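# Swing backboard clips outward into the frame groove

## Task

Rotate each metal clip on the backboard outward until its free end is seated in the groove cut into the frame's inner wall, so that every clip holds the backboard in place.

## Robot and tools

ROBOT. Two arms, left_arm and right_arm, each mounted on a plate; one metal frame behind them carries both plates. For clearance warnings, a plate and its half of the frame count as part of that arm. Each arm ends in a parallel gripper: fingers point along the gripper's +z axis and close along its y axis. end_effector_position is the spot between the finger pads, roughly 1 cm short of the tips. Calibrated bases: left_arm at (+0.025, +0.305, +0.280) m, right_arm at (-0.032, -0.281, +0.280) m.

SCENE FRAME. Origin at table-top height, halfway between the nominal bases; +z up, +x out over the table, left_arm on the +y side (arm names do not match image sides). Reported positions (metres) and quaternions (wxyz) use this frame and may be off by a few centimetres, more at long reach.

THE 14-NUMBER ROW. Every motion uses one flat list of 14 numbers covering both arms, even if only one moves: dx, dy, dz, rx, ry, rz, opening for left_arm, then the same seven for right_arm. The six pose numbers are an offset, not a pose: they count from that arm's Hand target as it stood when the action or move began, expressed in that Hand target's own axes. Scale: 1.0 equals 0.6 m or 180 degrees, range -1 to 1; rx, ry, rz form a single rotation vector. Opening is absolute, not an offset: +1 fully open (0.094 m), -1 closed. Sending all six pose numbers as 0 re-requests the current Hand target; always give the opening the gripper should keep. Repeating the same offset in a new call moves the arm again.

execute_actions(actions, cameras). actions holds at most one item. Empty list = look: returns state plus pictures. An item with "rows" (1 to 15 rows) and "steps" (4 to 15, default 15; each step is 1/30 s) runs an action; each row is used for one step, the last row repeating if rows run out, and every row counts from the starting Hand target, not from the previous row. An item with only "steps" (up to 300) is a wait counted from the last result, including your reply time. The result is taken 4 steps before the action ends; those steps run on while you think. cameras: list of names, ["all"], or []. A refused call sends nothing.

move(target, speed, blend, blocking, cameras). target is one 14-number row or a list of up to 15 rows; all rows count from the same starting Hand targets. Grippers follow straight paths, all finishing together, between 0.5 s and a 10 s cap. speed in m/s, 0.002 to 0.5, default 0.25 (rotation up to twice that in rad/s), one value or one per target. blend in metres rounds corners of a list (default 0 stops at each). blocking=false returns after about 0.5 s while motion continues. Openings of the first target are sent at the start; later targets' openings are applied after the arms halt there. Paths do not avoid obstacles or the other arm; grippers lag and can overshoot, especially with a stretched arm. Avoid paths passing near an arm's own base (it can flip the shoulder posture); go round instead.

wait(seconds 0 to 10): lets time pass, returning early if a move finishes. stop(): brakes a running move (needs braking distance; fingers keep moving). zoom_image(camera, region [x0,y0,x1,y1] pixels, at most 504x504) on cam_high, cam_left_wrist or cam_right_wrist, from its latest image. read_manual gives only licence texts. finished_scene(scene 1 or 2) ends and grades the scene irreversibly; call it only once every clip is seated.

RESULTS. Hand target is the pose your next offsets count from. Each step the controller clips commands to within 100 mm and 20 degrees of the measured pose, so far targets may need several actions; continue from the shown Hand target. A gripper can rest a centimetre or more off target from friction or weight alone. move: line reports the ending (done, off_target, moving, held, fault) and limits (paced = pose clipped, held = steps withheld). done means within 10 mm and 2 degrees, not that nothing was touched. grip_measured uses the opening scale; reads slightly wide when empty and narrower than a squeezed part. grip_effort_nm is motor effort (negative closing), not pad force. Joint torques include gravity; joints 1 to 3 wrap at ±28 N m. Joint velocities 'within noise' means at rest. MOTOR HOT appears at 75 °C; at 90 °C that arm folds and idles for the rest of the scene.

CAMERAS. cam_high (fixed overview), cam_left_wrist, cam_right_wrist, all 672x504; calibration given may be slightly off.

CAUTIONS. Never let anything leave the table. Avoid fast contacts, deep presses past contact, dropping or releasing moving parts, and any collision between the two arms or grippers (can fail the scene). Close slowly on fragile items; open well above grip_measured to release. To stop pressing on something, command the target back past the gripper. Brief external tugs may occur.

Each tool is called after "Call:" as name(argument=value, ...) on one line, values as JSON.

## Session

Call:
execute_actions(actions=[])

Scene clock: 0.00 s of 6600.00 s.
left_arm: end_effector_position=(+0.1515, -0.0197, +0.2933) grip_measured=+1.000 grip_effort_nm=n/a end_effector_quat_wxyz=(+0.180, +0.628, +0.684, -0.327) | right_arm: end_effector_position=(+0.2788, -0.5966, +0.3966) grip_measured=+1.000 grip_effort_nm=n/a end_effector_quat_wxyz=(+0.170, +0.865, +0.462, -0.099)
Joint positions: left_arm=[-0.91 1.663 0.632 0.002 0.551 0.401 0.094] | right_arm=[-0.614 1.981 1.718 -1.052 0.319 1.453 0.094]
Joint velocities: within noise
Joint torques (N m): no reading
Motor temperatures (°C): left_arm=[27 34 28 31 23 27 26] | right_arm=[23 32 31 29 23 24 25]
Heat: left arm: 34 °C; right arm: 32 °C.
Hand target: left_arm +0.1519, -0.0226, +0.2980; +0.184, +0.628, +0.679, -0.332 | right_arm +0.2765, -0.5971, +0.3981; +0.170, +0.864, +0.462, -0.105
camera_calibration:
cam_left_wrist: T_world_to_cam=[[-0.97366, 0.00357014, 0.227975, 0.0815795], [-0.0667594, 0.951592, -0.300025, 0.159475], [-0.218011, -0.307342, -0.926289, 0.382225], [0, 0, 0, 1]] pos_world=[0.173406, -0.0345723, 0.3833]
cam_right_wrist: T_world_to_cam=[[-0.835207, 0.510457, -0.204605, 0.619567], [0.498544, 0.859845, 0.110096, 0.367302], [0.232128, -0.0100522, -0.972633, 0.400534], [0, 0, 0, 1]] pos_world=[0.241375, -0.628058, 0.475901]

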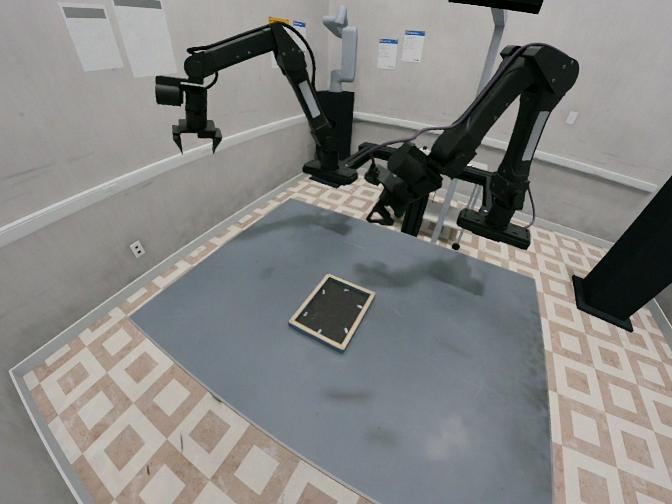

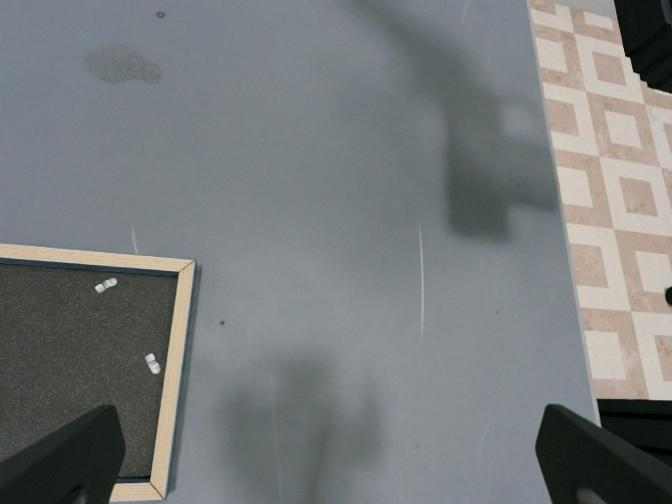

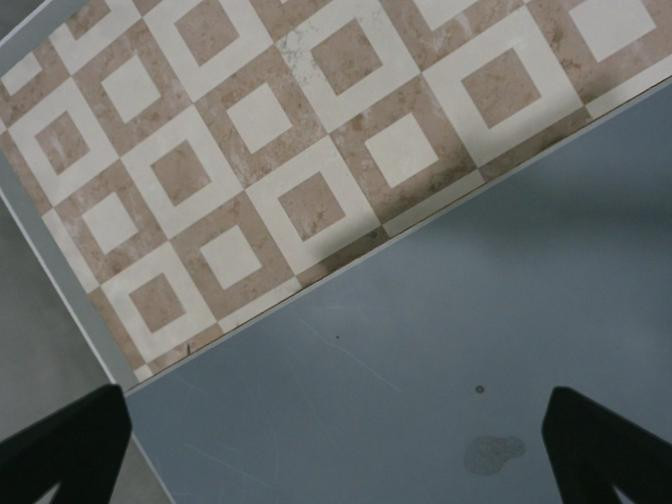

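Call:
zoom_image(camera="cam_high", region=[270, 260, 400, 360])

Call:
zoom_image(camera="cam_left_wrist", region=[0, 230, 220, 504])

Scaled by 3.877 from the camera's 672x504 image, which has a finer 960x720 frame.

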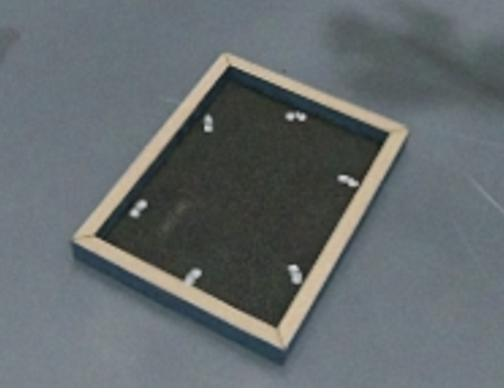

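Scaled by 1.839 from the camera's 672x504 image, which has a finer 960x720 frame.

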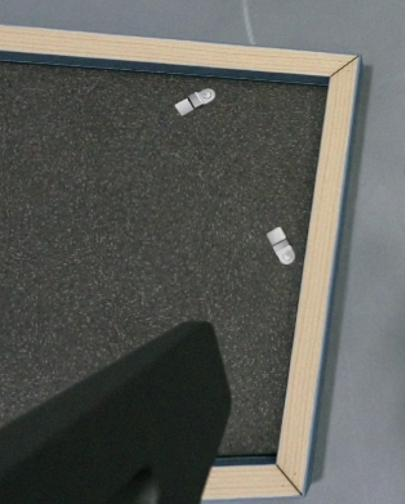

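Call:
move(target=[0.0362,0.3103,0.0765,-0.0684,0.2385,0.0236,0.0,0,0,0,0,0,0,1], speed=0.25, cameras=["cam_left_wrist","cam_high"])

Scene clock: 3.53 s of 6600.00 s.
left_arm: end_effector_position=(+0.3191, -0.0399, +0.2118) grip_measured=+0.003 grip_effort_nm=-0.115 end_effector_quat_wxyz=(+0.004, +0.706, +0.709, -0.002) | right_arm: end_effector_position=(+0.2788, -0.5966, +0.3966) grip_measured=+1.000 grip_effort_nm=-0.037 end_effector_quat_wxyz=(+0.170, +0.865, +0.462, -0.099)
Joint positions: left_arm=[-0.848 2.45 1.772 -0.886 -0.01 0.699 0.047] | right_arm=[-0.614 1.981 1.718 -1.052 0.319 1.453 0.094]
Joint velocities: within noise
Joint torques (N m): left_arm=[0.14 -11.28 6.99 0.11 -0.04 0.04] | right_arm=[0.01 -10.65 7.02 0.42 0.25 -0.01]
Motor temperatures (°C): left_arm=[27 35 28 31 23 27 26] | right_arm=[23 34 31 29 23 24 25]
Heat: left arm: 35 °C; right arm: 34 °C.
Hand target: left_arm +0.3228, -0.0399, +0.2102; +0.000, +0.707, +0.707, +0.001 | right_arm +0.2765, -0.5971, +0.3981; +0.170, +0.864, +0.462, -0.105
Off the commanded pose: left_arm 0.004 m, 1 deg | right_arm 0.003 m, 1 deg.
Kept back: nothing.
move: done
camera_calibration:
cam_left_wrist: T_world_to_cam=[[-0.999963, -0.00720622, 0.00460934, 0.31874], [-0.00472694, 0.914581, 0.404375, -0.00504773], [-0.00712964, 0.404339, -0.914582, 0.29569], [0, 0, 0, 1]] pos_world=[0.320813, -0.112646, 0.271005]
Images, in order (width x height): cam_high 672x504, cam_left_wrist 672x504.

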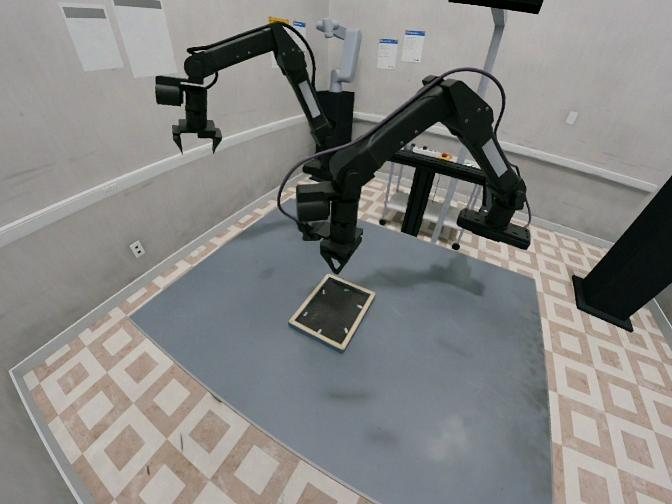

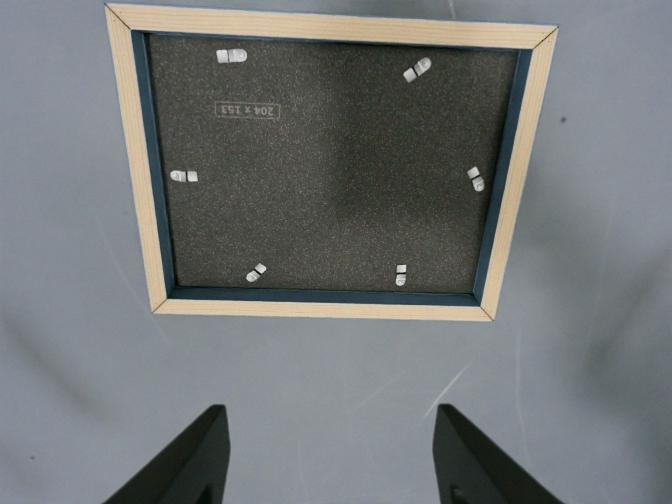

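Call:
zoom_image(camera="cam_left_wrist", region=[130, 20, 330, 200])

Call:
zoom_image(camera="cam_left_wrist", region=[370, 20, 560, 210])

Call:
zoom_image(camera="cam_left_wrist", region=[140, 230, 340, 330])

Call:
zoom_image(camera="cam_left_wrist", region=[340, 230, 540, 330])

Scaled by 2.520 from the camera's 672x504 image, which has a finer 960x720 frame.

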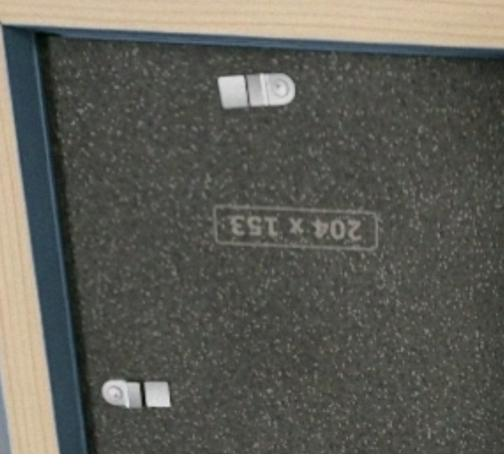

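Scaled by 2.653 from the camera's 672x504 image, which has a finer 960x720 frame.

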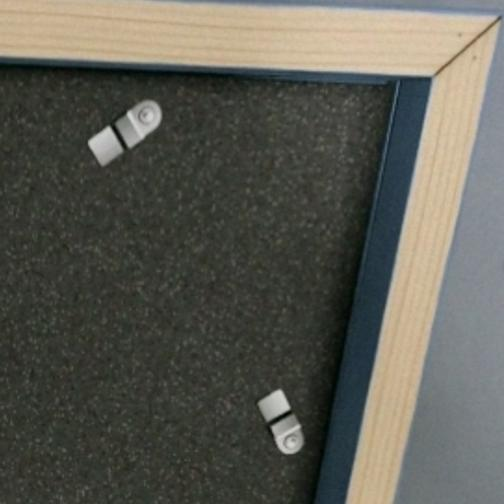

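Scaled by 2.520 from the camera's 672x504 image, which has a finer 960x720 frame.

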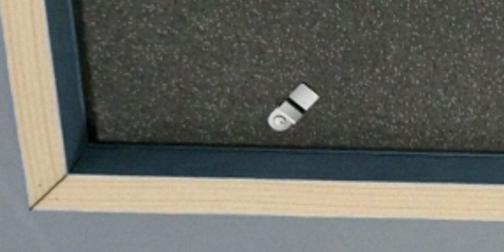

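Scaled by 2.520 from the camera's 672x504 image, which has a finer 960x720 frame.

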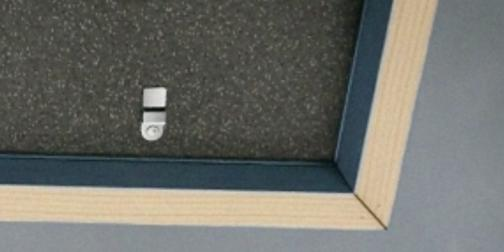

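Call:
move(target=[-0.02,-0.181,0.24,0,0,0.0064,0.25,0,0,0,0,0,0,1], speed=0.2, cameras=["cam_left_wrist"])

Scene clock: 9.27 s of 6600.00 s.
left_arm: end_effector_position=(+0.2143, -0.0529, +0.0699) grip_measured=+0.247 grip_effort_nm=0.168 end_effector_quat_wxyz=(-0.001, +0.718, +0.696, +0.001) | right_arm: end_effector_position=(+0.2788, -0.5966, +0.3966) grip_measured=+1.000 grip_effort_nm=-0.037 end_effector_quat_wxyz=(+0.170, +0.865, +0.462, -0.099)
Joint positions: left_arm=[-1.065 2.668 1.498 -0.408 -0.014 0.517 0.059] | right_arm=[-0.614 1.981 1.718 -1.052 0.319 1.453 0.094]
Joint velocities: within noise
Joint torques (N m): left_arm=[-0.09 -11.49 3.02 0.32 -0.01 -0.12] | right_arm=[-0.05 -10.5 7.06 0.45 0.28 -0.02]
Motor temperatures (°C): left_arm=[27 36 28 31 23 27 26] | right_arm=[23 36 31 29 23 24 25]
Heat: left arm: 36 °C; right arm: 36 °C.
Hand target: left_arm +0.2146, -0.0518, +0.0660; +0.000, +0.714, +0.700, +0.001 | right_arm +0.2765, -0.5971, +0.3981; +0.170, +0.864, +0.462, -0.105
Off the commanded pose: left_arm 0.004 m, 1 deg | right_arm 0.003 m, 1 deg.
Kept back: nothing.
move: done
camera_calibration:
cam_left_wrist: T_world_to_cam=[[-0.999573, 0.0283449, 0.00708953, 0.216044], [0.0287331, 0.909583, 0.414527, 0.055602], [0.0053012, 0.414554, -0.910009, 0.167974], [0, 0, 0, 1]] pos_world=[0.213464, -0.126333, 0.128278]
Images, in order (width x height): cam_left_wrist 672x504.

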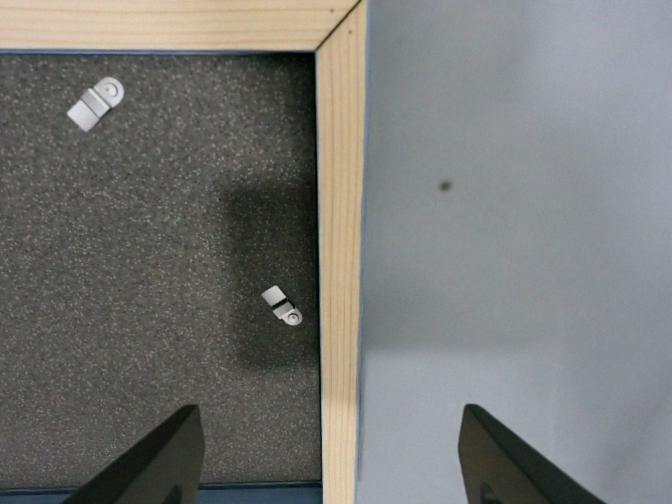

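Call:
move(target=[-0.0125,-0.003,0.05,0,0,0,0.25,0,0,0,0,0,0,1], speed=0.08, cameras=["cam_left_wrist"])

Scene clock: 10.50 s of 6600.00 s.
left_arm: end_effector_position=(+0.2118, -0.0527, +0.0396) grip_measured=+0.247 grip_effort_nm=0.168 end_effector_quat_wxyz=(-0.007, +0.715, +0.699, +0.003) | right_arm: end_effector_position=(+0.2788, -0.5966, +0.3966) grip_measured=+1.000 grip_effort_nm=-0.032 end_effector_quat_wxyz=(+0.170, +0.865, +0.462, -0.099)
Joint positions: left_arm=[-1.069 2.767 1.554 -0.377 -0.014 0.505 0.059] | right_arm=[-0.614 1.981 1.718 -1.052 0.319 1.453 0.094]
Joint velocities: within noise
Joint torques (N m): left_arm=[-0.66 -11.04 4.55 0.3 -0.01 -0.12] | right_arm=[-0.01 -10.58 6.86 0.39 0.26 -0.02]
Motor temperatures (°C): left_arm=[27 36 28 31 23 27 26] | right_arm=[23 37 32 29 23 24 25]
Heat: left arm: 36 °C; right arm: 37 °C.
Hand target: left_arm +0.2126, -0.0593, +0.0361; +0.000, +0.714, +0.700, +0.001 | right_arm +0.2765, -0.5971, +0.3981; +0.170, +0.864, +0.462, -0.105
Off the commanded pose: left_arm 0.007 m, 1 deg | right_arm 0.003 m, 1 deg.
Kept back: nothing.
move: done
camera_calibration:
cam_left_wrist: T_world_to_cam=[[-0.999702, 0.0203892, 0.0134347, 0.213126], [0.0241669, 0.90483, 0.425086, 0.0683142], [-0.00348898, 0.425284, -0.905053, 0.14254], [0, 0, 0, 1]] pos_world=[0.211909, -0.126778, 0.0971035]
Images, in order (width x height): cam_left_wrist 672x504.

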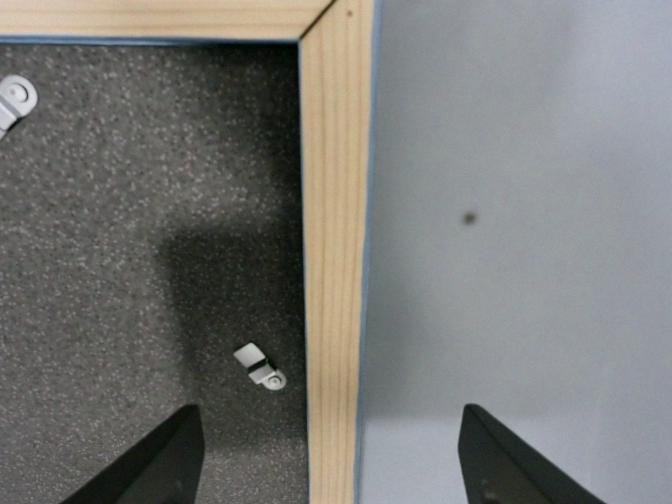

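Call:
move(target=[-0.007,0,0.018,0,0,0,0.25,0,0,0,0,0,0,1], speed=0.08, cameras=["cam_left_wrist"])

Scene clock: 11.43 s of 6600.00 s.
left_arm: end_effector_position=(+0.2120, -0.0571, +0.0291) grip_measured=+0.247 grip_effort_nm=0.168 end_effector_quat_wxyz=(-0.006, +0.715, +0.699, +0.003) | right_arm: end_effector_position=(+0.2788, -0.5966, +0.3966) grip_measured=+1.000 grip_effort_nm=-0.032 end_effector_quat_wxyz=(+0.170, +0.865, +0.462, -0.099)
Joint positions: left_arm=[-1.073 2.809 1.594 -0.375 -0.014 0.501 0.059] | right_arm=[-0.614 1.981 1.718 -1.052 0.319 1.453 0.094]
Joint velocities: within noise
Joint torques (N m): left_arm=[-0.65 -10.99 4.59 0.28 -0.01 -0.1] | right_arm=[-0.08 -10.61 7.05 0.41 0.28 -0.04]
Motor temperatures (°C): left_arm=[27 36 28 31 23 27 26] | right_arm=[23 37 32 29 23 24 25]
Heat: left arm: 36 °C; right arm: 37 °C.
Hand target: left_arm +0.2126, -0.0634, +0.0252; +0.000, +0.714, +0.700, +0.001 | right_arm +0.2765, -0.5971, +0.3981; +0.170, +0.864, +0.462, -0.105
Off the commanded pose: left_arm 0.008 m, 1 deg | right_arm 0.003 m, 1 deg.
Kept back: nothing.
move: done
camera_calibration:
cam_left_wrist: T_world_to_cam=[[-0.999713, 0.0203872, 0.0126034, 0.213602], [0.0238079, 0.905412, 0.423865, 0.0768639], [-0.00276988, 0.424043, -0.905638, 0.134767], [0, 0, 0, 1]] pos_world=[0.212084, -0.131095, 0.086778]
Images, in order (width x height): cam_left_wrist 672x504.

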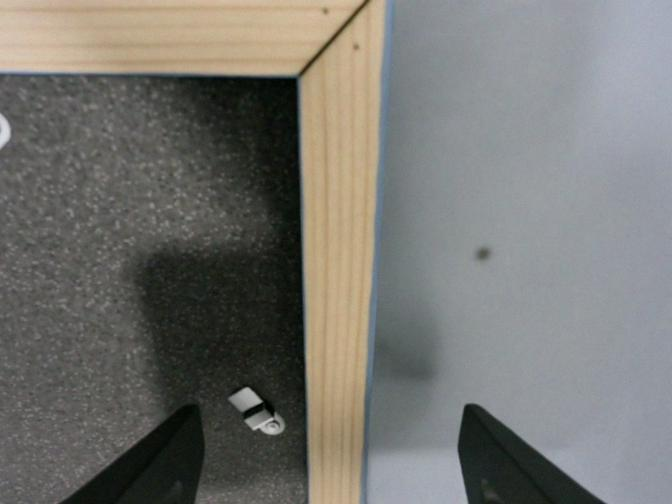

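Call:
move(target=[-0.004,-0.001,0.014,0,0,0,0.25,0,0,0,0,0,0,1], speed=0.08, cameras=["cam_left_wrist"])

Scene clock: 12.37 s of 6600.00 s.
left_arm: end_effector_position=(+0.2134, -0.0625, +0.0243) grip_measured=+0.247 grip_effort_nm=0.164 end_effector_quat_wxyz=(-0.002, +0.715, +0.699, +0.002) | right_arm: end_effector_position=(+0.2788, -0.5966, +0.3966) grip_measured=+1.000 grip_effort_nm=-0.032 end_effector_quat_wxyz=(+0.170, +0.865, +0.462, -0.099)
Joint positions: left_arm=[-1.077 2.832 1.624 -0.373 -0.016 0.496 0.059] | right_arm=[-0.614 1.981 1.718 -1.052 0.319 1.453 0.094]
Joint velocities: within noise
Joint torques (N m): left_arm=[-0.7 -10.4 4.55 0.31 0 -0.12] | right_arm=[-0.01 -10.54 7.02 0.44 0.28 -0.04]
Motor temperatures (°C): left_arm=[27 36 28 31 23 27 26] | right_arm=[23 37 32 29 23 24 25]
Heat: left arm: 36 °C; right arm: 37 °C.
Hand target: left_arm +0.2118, -0.0658, +0.0168; +0.000, +0.714, +0.700, +0.001 | right_arm +0.2765, -0.5971, +0.3981; +0.170, +0.864, +0.462, -0.105
Off the commanded pose: left_arm 0.008 m, 0 deg | right_arm 0.003 m, 1 deg.
Kept back: nothing.
move: done
camera_calibration:
cam_left_wrist: T_world_to_cam=[[-0.999787, 0.0192153, 0.00752926, 0.215229], [0.0206036, 0.908368, 0.417665, 0.0848436], [0.00118621, 0.417731, -0.90857, 0.131535], [0, 0, 0, 1]] pos_world=[0.213279, -0.136151, 0.0824521]
Images, in order (width x height): cam_left_wrist 672x504.

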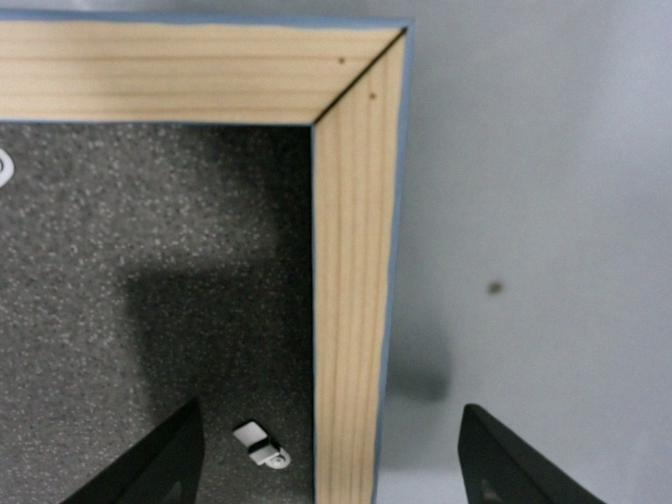

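Call:
move(target=[[0.003,-0.002,0,0,0,0,0.0,0,0,0,0,0,0,1],[0.003,-0.002,0,0,0,0,-0.35,0,0,0,0,0,0,1]], speed=0.08, cameras=["cam_left_wrist"])

Call:
move(target=[[0,0,0,0,0,0,-0.6,0,0,0,0,0,0,1],[0,0,0,0,0,0,-0.86,0,0,0,0,0,0,1]], speed=0.08, cameras=["cam_left_wrist"])

Scene clock: 14.53 s of 6600.00 s.
left_arm: end_effector_position=(+0.2159, -0.0641, +0.0243) grip_measured=-0.347 grip_effort_nm=-0.125 end_effector_quat_wxyz=(+0.004, +0.715, +0.699, +0.005) | right_arm: end_effector_position=(+0.2788, -0.5966, +0.3966) grip_measured=+1.000 grip_effort_nm=-0.042 end_effector_quat_wxyz=(+0.170, +0.865, +0.462, -0.099)
Joint positions: left_arm=[-1.077 2.832 1.624 -0.363 -0.024 0.495 0.031] | right_arm=[-0.614 1.981 1.718 -1.052 0.319 1.453 0.094]
Joint velocities: within noise
Joint torques (N m): left_arm=[-0.75 -10.81 3.56 0.31 0.1 -0.11] | right_arm=[-0.01 -10.5 6.87 0.42 0.29 -0.01]
Motor temperatures (°C): left_arm=[27 37 28 31 23 27 26] | right_arm=[23 38 32 29 23 24 25]
Heat: left arm: 37 °C; right arm: 38 °C.
Hand target: left_arm +0.2106, -0.0640, +0.0168; +0.000, +0.714, +0.700, +0.001 | right_arm +0.2765, -0.5971, +0.3981; +0.170, +0.864, +0.462, -0.105
Off the commanded pose: left_arm 0.009 m, 1 deg | right_arm 0.003 m, 1 deg.
Kept back: nothing.
move: done
camera_calibration:
cam_left_wrist: T_world_to_cam=[[-0.999819, 0.0183292, -0.00507469, 0.218075], [0.0145951, 0.910529, 0.413187, 0.087754], [0.012194, 0.413038, -0.910632, 0.129565], [0, 0, 0, 1]] pos_world=[0.215175, -0.137415, 0.0828341]
Images, in order (width x height): cam_left_wrist 672x504.

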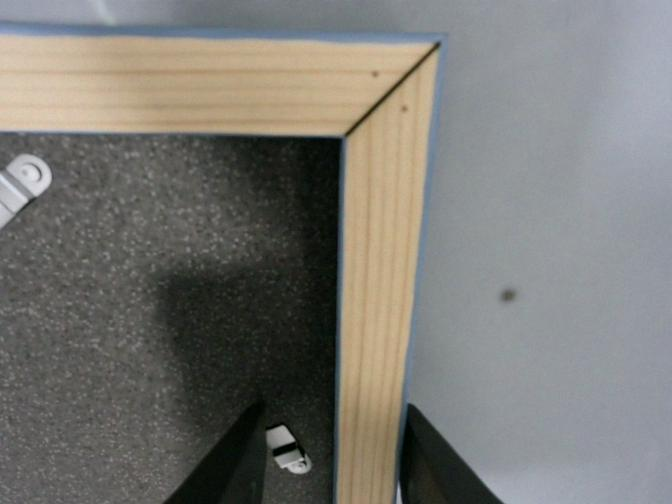

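Scene clock: 16.43 s of 6600.00 s.
left_arm: end_effector_position=(+0.2137, -0.0658, +0.0243) grip_measured=-0.769 grip_effort_nm=-1.013 end_effector_quat_wxyz=(+0.004, +0.715, +0.699, +0.000) | right_arm: end_effector_position=(+0.2788, -0.5966, +0.3966) grip_measured=+1.000 grip_effort_nm=-0.032 end_effector_quat_wxyz=(+0.170, +0.865, +0.462, -0.099)
Joint positions: left_arm=[-1.08 2.832 1.624 -0.361 -0.016 0.494 0.011] | right_arm=[-0.614 1.981 1.718 -1.052 0.319 1.453 0.094]
Joint velocities: within noise
Joint torques (N m): left_arm=[-0.49 -10.81 3.59 0.29 0.01 -0.1] | right_arm=[0.09 -10.45 7.02 0.42 0.32 -0.04]
Motor temperatures (°C): left_arm=[27 37 28 30 23 27 26] | right_arm=[23 38 32 29 23 24 25]
Heat: left arm: 37 °C; right arm: 38 °C.
Hand target: left_arm +0.2107, -0.0640, +0.0168; +0.000, +0.714, +0.700, +0.001 | right_arm +0.2765, -0.5971, +0.3981; +0.170, +0.864, +0.462, -0.105
Off the commanded pose: left_arm 0.008 m, 0 deg | right_arm 0.003 m, 1 deg.
Kept back: nothing.
move: done
camera_calibration:
cam_left_wrist: T_world_to_cam=[[-0.999802, 0.0198671, 0.00139605, 0.21581], [0.0187077, 0.912786, 0.408009, 0.0887184], [0.00683165, 0.407954, -0.912977, 0.131167], [0, 0, 0, 1]] pos_world=[0.213211, -0.138778, 0.0832529]
Images, in order (width x height): cam_left_wrist 672x504.

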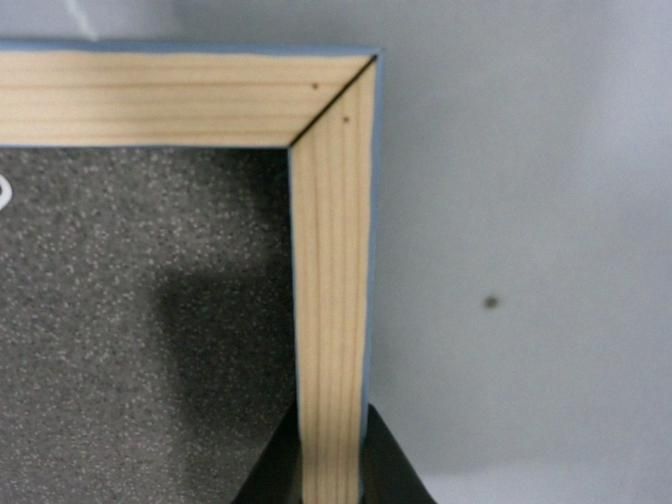

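Call:
move(target=[[0,0,0,0,0,0,-0.1,0,0,0,0,0,0,1],[0.006,0,-0.03,0,0,0,-0.1,0,0,0,0,0,0,1]], speed=0.1, cameras=["cam_left_wrist"])

Scene clock: 18.07 s of 6600.00 s.
left_arm: end_effector_position=(+0.2091, -0.0566, +0.0242) grip_measured=-0.103 grip_effort_nm=0.164 end_effector_quat_wxyz=(-0.005, +0.715, +0.699, +0.003) | right_arm: end_effector_position=(+0.2788, -0.5966, +0.3966) grip_measured=+1.000 grip_effort_nm=-0.042 end_effector_quat_wxyz=(+0.170, +0.865, +0.462, -0.099)
Joint positions: left_arm=[-1.08 2.82 1.59 -0.357 -0.016 0.494 0.042] | right_arm=[-0.614 1.981 1.718 -1.052 0.319 1.453 0.094]
Joint velocities: within noise
Joint torques (N m): left_arm=[-0.18 -15.41 2.18 0.13 0.01 -0.07] | right_arm=[0.03 -10.54 7.04 0.45 0.29 -0.02]
Motor temperatures (°C): left_arm=[27 37 28 30 23 27 26] | right_arm=[23 39 32 29 23 24 25]
Heat: left arm: 37 °C; right arm: 39 °C.
Hand target: left_arm +0.2107, -0.0604, +0.0349; +0.000, +0.714, +0.700, +0.001 | right_arm +0.2765, -0.5971, +0.3981; +0.170, +0.864, +0.462, -0.105
Off the commanded pose: left_arm 0.011 m, 1 deg | right_arm 0.003 m, 1 deg.
Kept back: nothing.
move: off_target (left_arm)
camera_calibration:
cam_left_wrist: T_world_to_cam=[[-0.999753, 0.020014, 0.00968735, 0.210831], [0.0222331, 0.90593, 0.422843, 0.0789904], [-0.00031327, 0.422953, -0.906151, 0.129528], [0, 0, 0, 1]] pos_world=[0.209063, -0.130564, 0.0819288]
Images, in order (width x height): cam_left_wrist 672x504.

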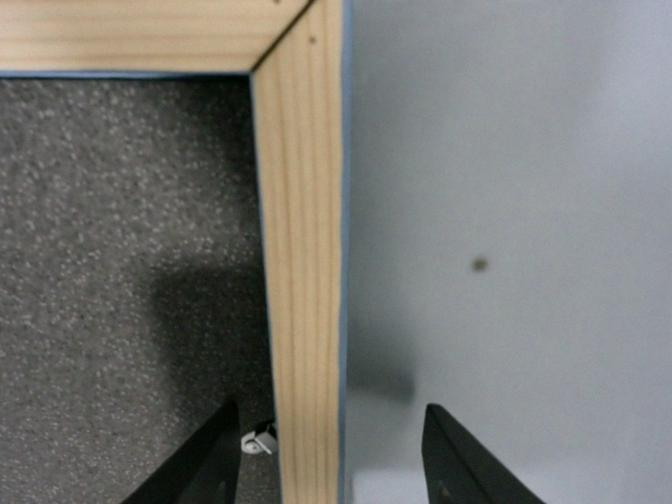

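Call:
move(target=[[0,0,0.022,0,0,0,-0.1,0,0,0,0,0,0,1],[0,0,0.022,0,0,0,-0.4,0,0,0,0,0,0,1]], speed=0.06, cameras=["cam_left_wrist"])

Scene clock: 19.50 s of 6600.00 s.
left_arm: end_effector_position=(+0.2120, -0.0571, +0.0244) grip_measured=-0.397 grip_effort_nm=-0.129 end_effector_quat_wxyz=(-0.001, +0.715, +0.699, +0.007) | right_arm: end_effector_position=(+0.2788, -0.5966, +0.3966) grip_measured=+1.000 grip_effort_nm=-0.032 end_effector_quat_wxyz=(+0.170, +0.865, +0.462, -0.099)
Joint positions: left_arm=[-1.078 2.82 1.591 -0.352 -0.026 0.494 0.028] | right_arm=[-0.614 1.981 1.718 -1.052 0.319 1.453 0.094]
Joint velocities: within noise
Joint torques (N m): left_arm=[-0.31 -11.56 3.88 0.25 0.11 -0.07] | right_arm=[0.12 -10.66 6.9 0.46 0.3 -0.05]
Motor temperatures (°C): left_arm=[27 37 28 30 23 27 26] | right_arm=[23 39 32 29 23 24 25]
Heat: left arm: 37 °C; right arm: 39 °C.
Hand target: left_arm +0.2108, -0.0605, +0.0217; +0.000, +0.714, +0.700, +0.001 | right_arm +0.2765, -0.5971, +0.3981; +0.170, +0.864, +0.462, -0.105
Off the commanded pose: left_arm 0.004 m, 1 deg | right_arm 0.003 m, 1 deg.
Kept back: nothing.
move: done
camera_calibration:
cam_left_wrist: T_world_to_cam=[[-0.999828, 0.0184962, -0.00158486, 0.213905], [0.0160992, 0.906421, 0.422069, 0.0806681], [0.0092432, 0.42197, -0.906562, 0.127808], [0, 0, 0, 1]] pos_world=[0.211388, -0.131007, 0.0821572]
Images, in order (width x height): cam_left_wrist 672x504.

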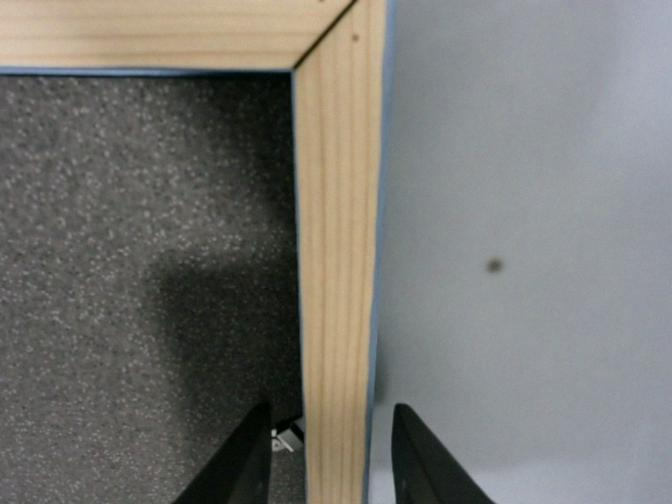

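Call:
move(target=[[0,0,0.0,0,0,0,-0.6,0,0,0,0,0,0,1],[0,0,0.0,0,0,0,-0.85,0,0,0,0,0,0,1]], speed=0.06, cameras=["cam_left_wrist"])

Scene clock: 21.63 s of 6600.00 s.
left_arm: end_effector_position=(+0.2130, -0.0570, +0.0253) grip_measured=-0.730 grip_effort_nm=-1.004 end_effector_quat_wxyz=(+0.003, +0.718, +0.696, +0.019) | right_arm: end_effector_position=(+0.2788, -0.5966, +0.3966) grip_measured=+1.000 grip_effort_nm=-0.037 end_effector_quat_wxyz=(+0.170, +0.865, +0.462, -0.099)
Joint positions: left_arm=[-1.087 2.819 1.593 -0.356 -0.051 0.495 0.013] | right_arm=[-0.614 1.981 1.718 -1.052 0.319 1.453 0.094]
Joint velocities: within noise
Joint torques (N m): left_arm=[0.38 -11.55 3.7 0.3 0.38 -0.08] | right_arm=[-0.13 -10.44 6.89 0.4 0.29 0.01]
Motor temperatures (°C): left_arm=[27 38 28 30 23 27 26] | right_arm=[23 40 32 29 23 24 25]
Heat: left arm: 38 °C; right arm: 40 °C.
Hand target: left_arm +0.2108, -0.0604, +0.0217; +0.000, +0.714, +0.700, +0.001 | right_arm +0.2765, -0.5971, +0.3981; +0.170, +0.864, +0.462, -0.105
Off the commanded pose: left_arm 0.005 m, 2 deg | right_arm 0.003 m, 1 deg.
Kept back: nothing.
move: done
camera_calibration:
cam_left_wrist: T_world_to_cam=[[-0.999307, 0.0287375, -0.0236462, 0.21601], [0.0156454, 0.900918, 0.433708, 0.0796694], [0.0337669, 0.433037, -0.900743, 0.123867], [0, 0, 0, 1]] pos_world=[0.210432, -0.131622, 0.0821267]
Images, in order (width x height): cam_left_wrist 672x504.

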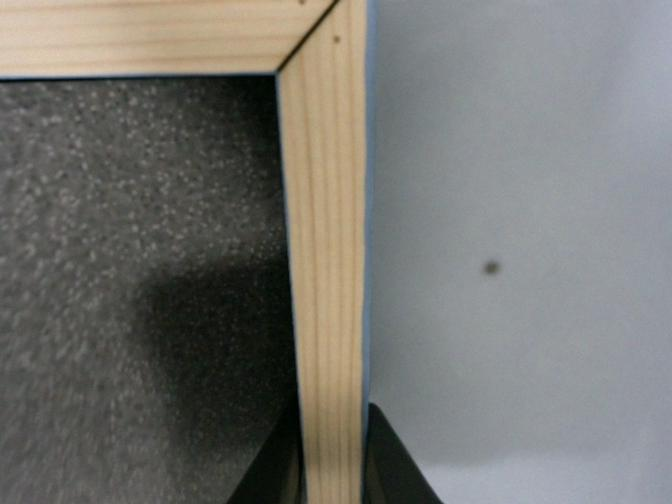

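Call:
move(target=[[0,0,0,0,0,0,-0.2,0,0,0,0,0,0,1],[0,0,-0.08,0,0,0,-0.2,0,0,0,0,0,0,1]], speed=0.1, cameras=["cam_left_wrist"])

Call:
zoom_image(camera="cam_left_wrist", region=[230, 300, 350, 430])

Scene clock: 23.57 s of 6600.00 s.
left_arm: end_effector_position=(+0.2108, -0.0618, +0.0621) grip_measured=-0.203 grip_effort_nm=0.168 end_effector_quat_wxyz=(+0.003, +0.718, +0.696, +0.005) | right_arm: end_effector_position=(+0.2788, -0.5966, +0.3966) grip_measured=+1.000 grip_effort_nm=-0.037 end_effector_quat_wxyz=(+0.170, +0.865, +0.462, -0.099)
Joint positions: left_arm=[-1.087 2.704 1.538 -0.407 -0.025 0.494 0.037] | right_arm=[-0.614 1.981 1.718 -1.052 0.319 1.453 0.094]
Joint velocities: within noise
Joint torques (N m): left_arm=[0.23 -14.65 2.45 0.11 0.11 -0.09] | right_arm=[-0.1 -10.61 6.83 0.42 0.27 -0.06]
Motor temperatures (°C): left_arm=[27 38 28 30 23 27 26] | right_arm=[23 40 32 29 23 24 25]
Heat: left arm: 38 °C; right arm: 40 °C.
Hand target: left_arm +0.2107, -0.0605, +0.0697; +0.000, +0.714, +0.700, +0.001 | right_arm +0.2765, -0.5971, +0.3981; +0.170, +0.864, +0.462, -0.105
Off the commanded pose: left_arm 0.008 m, 1 deg | right_arm 0.003 m, 1 deg.
Kept back: nothing.
move: done
camera_calibration:
cam_left_wrist: T_world_to_cam=[[-0.999611, 0.027513, -0.00461305, 0.213587], [0.023122, 0.909623, 0.41479, 0.0681503], [0.0156082, 0.414522, -0.909905, 0.162411], [0, 0, 0, 1]] pos_world=[0.209393, -0.135191, 0.120496]
Images, in order (width x height): cam_left_wrist 672x504.

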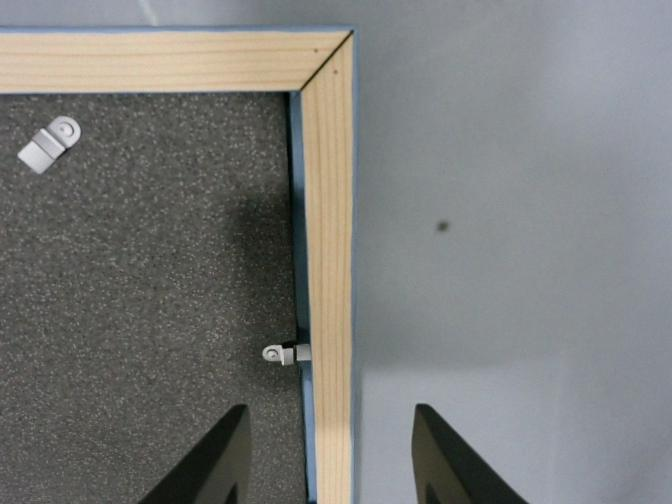

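Scaled by 3.877 from the camera's 672x504 image, which has a finer 960x720 frame.

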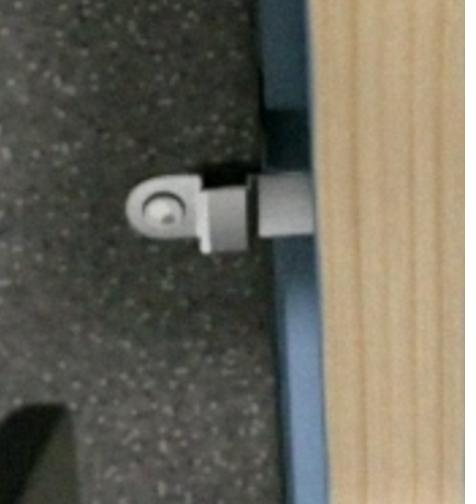

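Call:
zoom_image(camera="cam_left_wrist", region=[240, 60, 400, 504])

Scaled by 1.135 from the camera's 672x504 image, which has a finer 960x720 frame.

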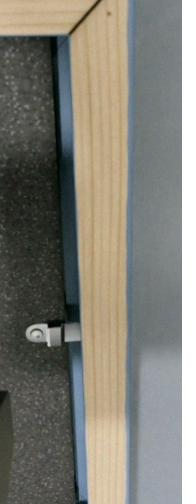

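Call:
move(target=[0.02,0.18,-0.2,0,0,0,-0.2,0,0,0,0,0,0,1], speed=0.25, cameras=["cam_left_wrist","cam_high"])

Call:
zoom_image(camera="cam_high", region=[270, 260, 400, 360])

Scene clock: 25.67 s of 6600.00 s.
left_arm: end_effector_position=(+0.3158, -0.0421, +0.1767) grip_measured=-0.203 grip_effort_nm=0.168 end_effector_quat_wxyz=(-0.012, +0.710, +0.705, +0.005) | right_arm: end_effector_position=(+0.2788, -0.5966, +0.3966) grip_measured=+1.000 grip_effort_nm=-0.032 end_effector_quat_wxyz=(+0.170, +0.865, +0.462, -0.099)
Joint positions: left_arm=[-0.86 2.546 1.802 -0.853 -0.022 0.697 0.037] | right_arm=[-0.614 1.981 1.718 -1.052 0.319 1.453 0.094]
Joint velocities: within noise
Joint torques (N m): left_arm=[-0.58 -14.9 6.39 0.05 0.07 0.04] | right_arm=[0.01 -10.44 6.98 0.45 0.31 -0.03]
Motor temperatures (°C): left_arm=[27 39 28 30 23 27 26] | right_arm=[23 40 32 29 23 24 25]
Heat: left arm: 39 °C; right arm: 40 °C.
Hand target: left_arm +0.3188, -0.0507, +0.1898; +0.000, +0.714, +0.700, +0.001 | right_arm +0.2765, -0.5971, +0.3981; +0.170, +0.864, +0.462, -0.105
Off the commanded pose: left_arm 0.016 m, 2 deg | right_arm 0.003 m, 1 deg.
Kept back: nothing.
move: off_target (left_arm)
camera_calibration:
cam_left_wrist: T_world_to_cam=[[-0.999854, 0.00367007, 0.0166989, 0.31385], [0.0105512, 0.900974, 0.433745, 0.00054673], [-0.0134534, 0.433857, -0.900881, 0.265327], [0, 0, 0, 1]] pos_world=[0.317368, -0.116759, 0.23355]
Images, in order (width x height): cam_high 672x504, cam_left_wrist 672x504.

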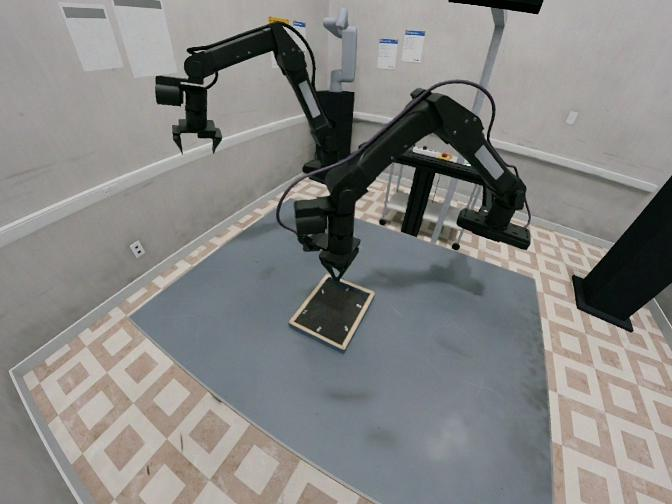

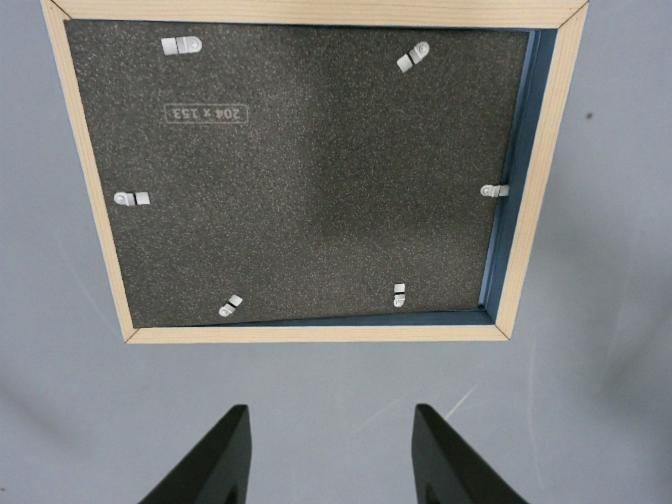

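Scaled by 3.877 from the camera's 672x504 image, which has a finer 960x720 frame.

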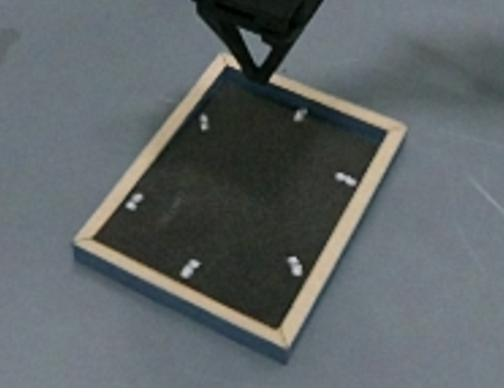

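Call:
execute_actions(actions=[])

Call:
zoom_image(camera="cam_left_wrist", region=[400, 0, 620, 350])

Call:
zoom_image(camera="cam_left_wrist", region=[20, 0, 240, 350])

Scene clock: 26.57 s of 6600.00 s.
left_arm: end_effector_position=(+0.3155, -0.0417, +0.1767) grip_measured=-0.203 grip_effort_nm=0.168 end_effector_quat_wxyz=(-0.013, +0.710, +0.704, +0.005) | right_arm: end_effector_position=(+0.2788, -0.5966, +0.3966) grip_measured=+1.000 grip_effort_nm=-0.027 end_effector_quat_wxyz=(+0.170, +0.865, +0.462, -0.099)
Joint positions: left_arm=[-0.86 2.546 1.802 -0.855 -0.022 0.698 0.037] | right_arm=[-0.614 1.981 1.718 -1.052 0.319 1.453 0.094]
Joint velocities: within noise
Joint torques (N m): left_arm=[-0.58 -14.89 6.38 0.06 0.06 0.03] | right_arm=[0.02 -10.51 7.04 0.43 0.31 -0.02]
Motor temperatures (°C): left_arm=[27 39 28 30 23 27 26] | right_arm=[23 40 32 29 23 24 25]
Heat: left arm: 39 °C; right arm: 40 °C.
Hand target: left_arm +0.3188, -0.0507, +0.1898; +0.000, +0.714, +0.700, +0.001 | right_arm +0.2765, -0.5971, +0.3981; +0.170, +0.864, +0.462, -0.105
Off the commanded pose: left_arm 0.016 m, 2 deg | right_arm 0.003 m, 1 deg.
Steps of this call (1-27: nothing new was sent). Readings (end_effector_position of left_arm | right_arm):
1: (+0.3158, -0.0420, +0.1767) | (+0.2788, -0.5966, +0.3966)
2: (+0.3157, -0.0420, +0.1767) | (+0.2788, -0.5966, +0.3966)
4: (+0.3156, -0.0419, +0.1767) | (+0.2788, -0.5966, +0.3966)
8: (+0.3156, -0.0418, +0.1767) | (+0.2788, -0.5966, +0.3966)
27: the state above
camera_calibration:
cam_left_wrist: T_world_to_cam=[[-0.999831, 0.004052, 0.0179291, 0.313338], [0.0114502, 0.900333, 0.435051, -0.000326102], [-0.0143793, 0.435183, -0.900227, 0.265408], [0, 0, 0, 1]] pos_world=[0.317105, -0.116477, 0.233451]
cam_right_wrist: T_world_to_cam=[[-0.835207, 0.510457, -0.204605, 0.619567], [0.498544, 0.859845, 0.110096, 0.367302], [0.232128, -0.0100522, -0.972633, 0.400534], [0, 0, 0, 1]] pos_world=[0.241375, -0.628058, 0.475901]

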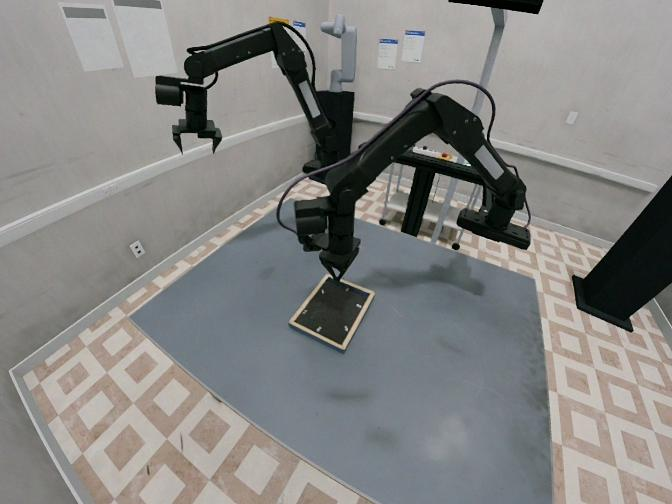

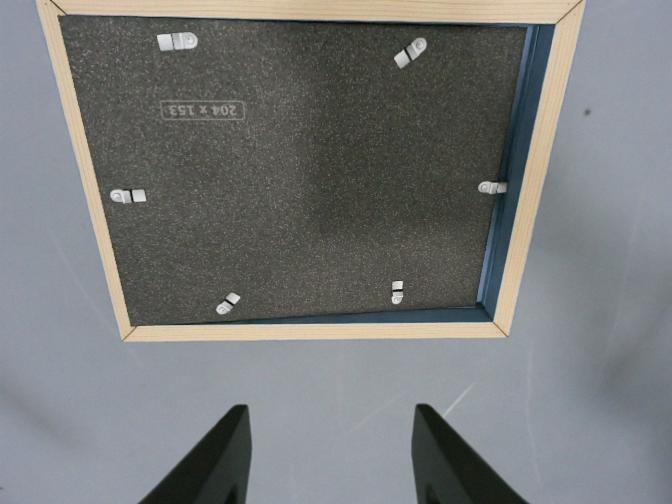

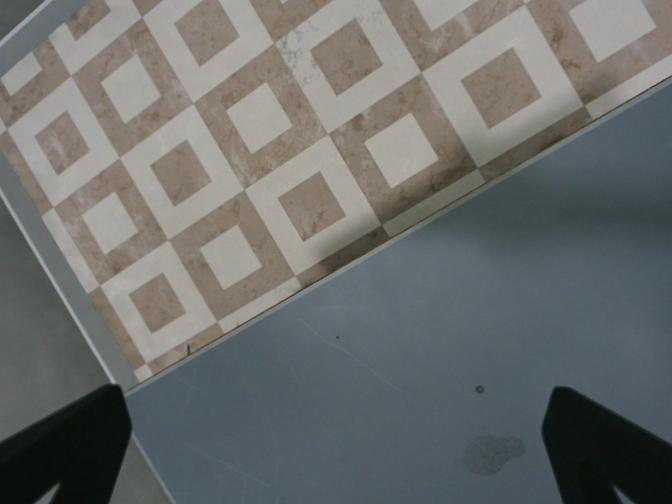

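Scaled by 1.440 from the camera's 672x504 image, which has a finer 960x720 frame.

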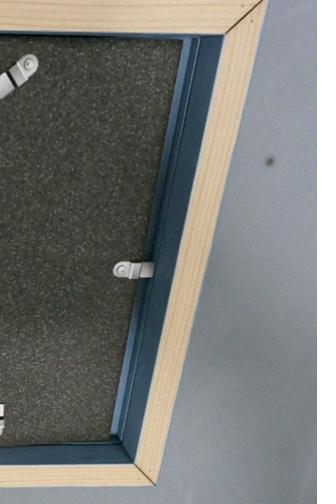

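Scaled by 1.440 from the camera's 672x504 image, which has a finer 960x720 frame.

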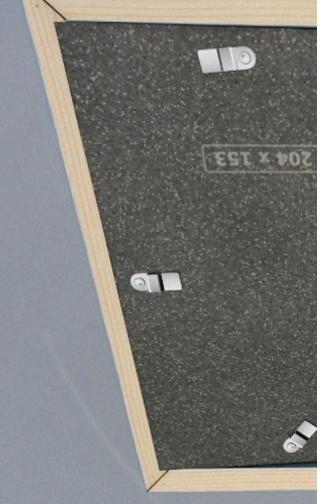

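Call:
zoom_image(camera="cam_high", region=[270, 230, 400, 360])

Call:
zoom_image(camera="cam_left_wrist", region=[80, 250, 540, 504])

Scaled by 3.877 from the camera's 672x504 image, which has a finer 960x720 frame.

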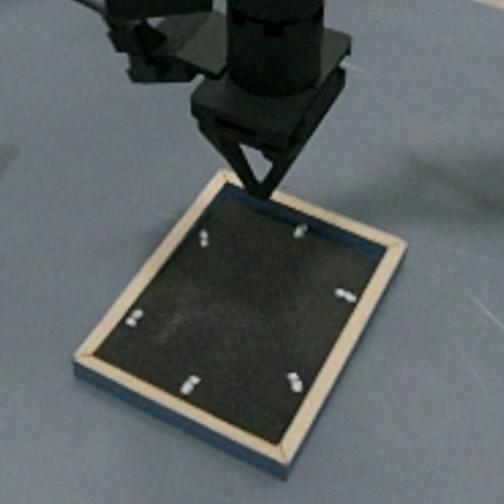

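Scaled by 1.096 from the camera's 672x504 image, which has a finer 960x720 frame.

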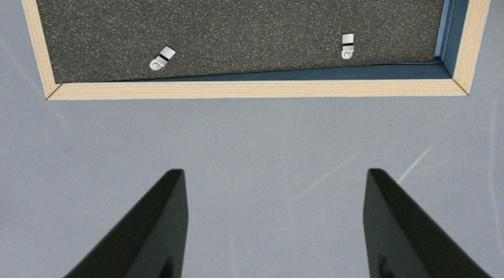

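Call:
move(target=[[0.153,0.043,-0.183,0,0,0,-1,0,0,0,0,0,0,1]], speed=0.15)

Scene clock: 31.80 s of 6600.00 s.
left_arm: end_effector_position=(+0.3511, +0.0389, +0.2923) grip_measured=-0.986 grip_effort_nm=-0.711 end_effector_quat_wxyz=(+0.001, +0.710, +0.704, +0.004) | right_arm: end_effector_position=(+0.2788, -0.5966, +0.3966) grip_measured=+1.000 grip_effort_nm=-0.042 end_effector_quat_wxyz=(+0.170, +0.865, +0.462, -0.099)
Joint positions: left_arm=[-0.675 2.212 1.695 -1.051 -0.022 0.884 0.001] | right_arm=[-0.614 1.981 1.718 -1.052 0.319 1.453 0.094]
Joint velocities: within noise
Joint torques (N m): left_arm=[-0.36 -13.81 4.42 0.08 0.06 0.05] | right_arm=[0.05 -10.51 7.04 0.45 0.27 0]
Motor temperatures (°C): left_arm=[27 40 29 30 23 27 26] | right_arm=[23 41 32 29 23 24 25]
Heat: left arm: 40 °C; right arm: 41 °C.
Hand target: left_arm +0.3462, +0.0405, +0.2997; +0.000, +0.714, +0.700, +0.001 | right_arm +0.2765, -0.5971, +0.3981; +0.170, +0.864, +0.462, -0.105
Off the commanded pose: left_arm 0.009 m, 1 deg | right_arm 0.003 m, 1 deg.
Kept back: nothing.
move: done
camera_calibration:
cam_left_wrist: T_world_to_cam=[[-0.999986, 0.00535501, 0.000332365, 0.351694], [0.00500723, 0.909201, 0.416327, -0.116167], [0.00192725, 0.416323, -0.909215, 0.332456], [0, 0, 0, 1]] pos_world=[0.35163, -0.0346731, 0.35052]
cam_right_wrist: T_world_to_cam=[[-0.835207, 0.510457, -0.204605, 0.619567], [0.498544, 0.859845, 0.110096, 0.367302], [0.232128, -0.0100522, -0.972633, 0.400534], [0, 0, 0, 1]] pos_world=[0.241375, -0.628058, 0.475901]

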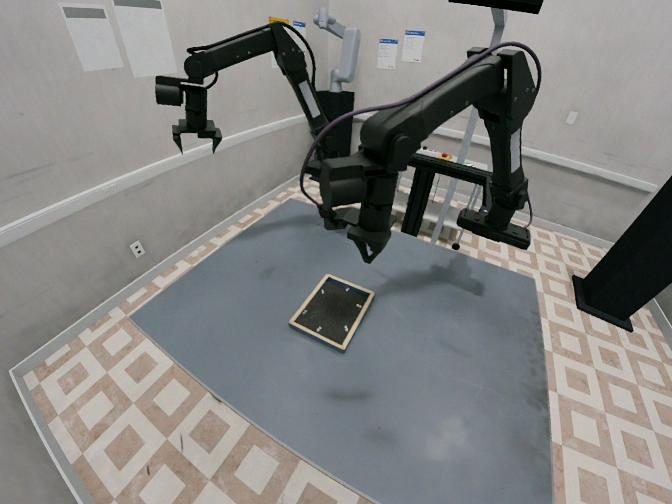

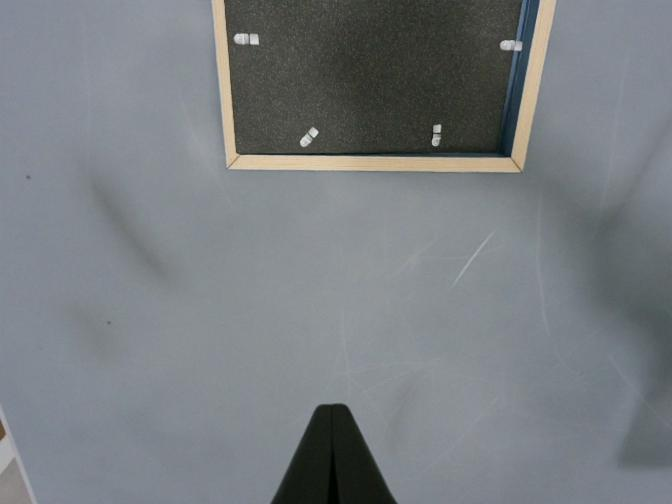

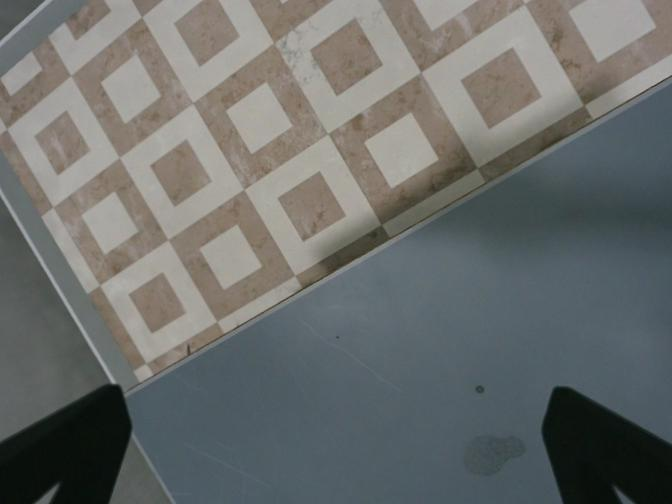

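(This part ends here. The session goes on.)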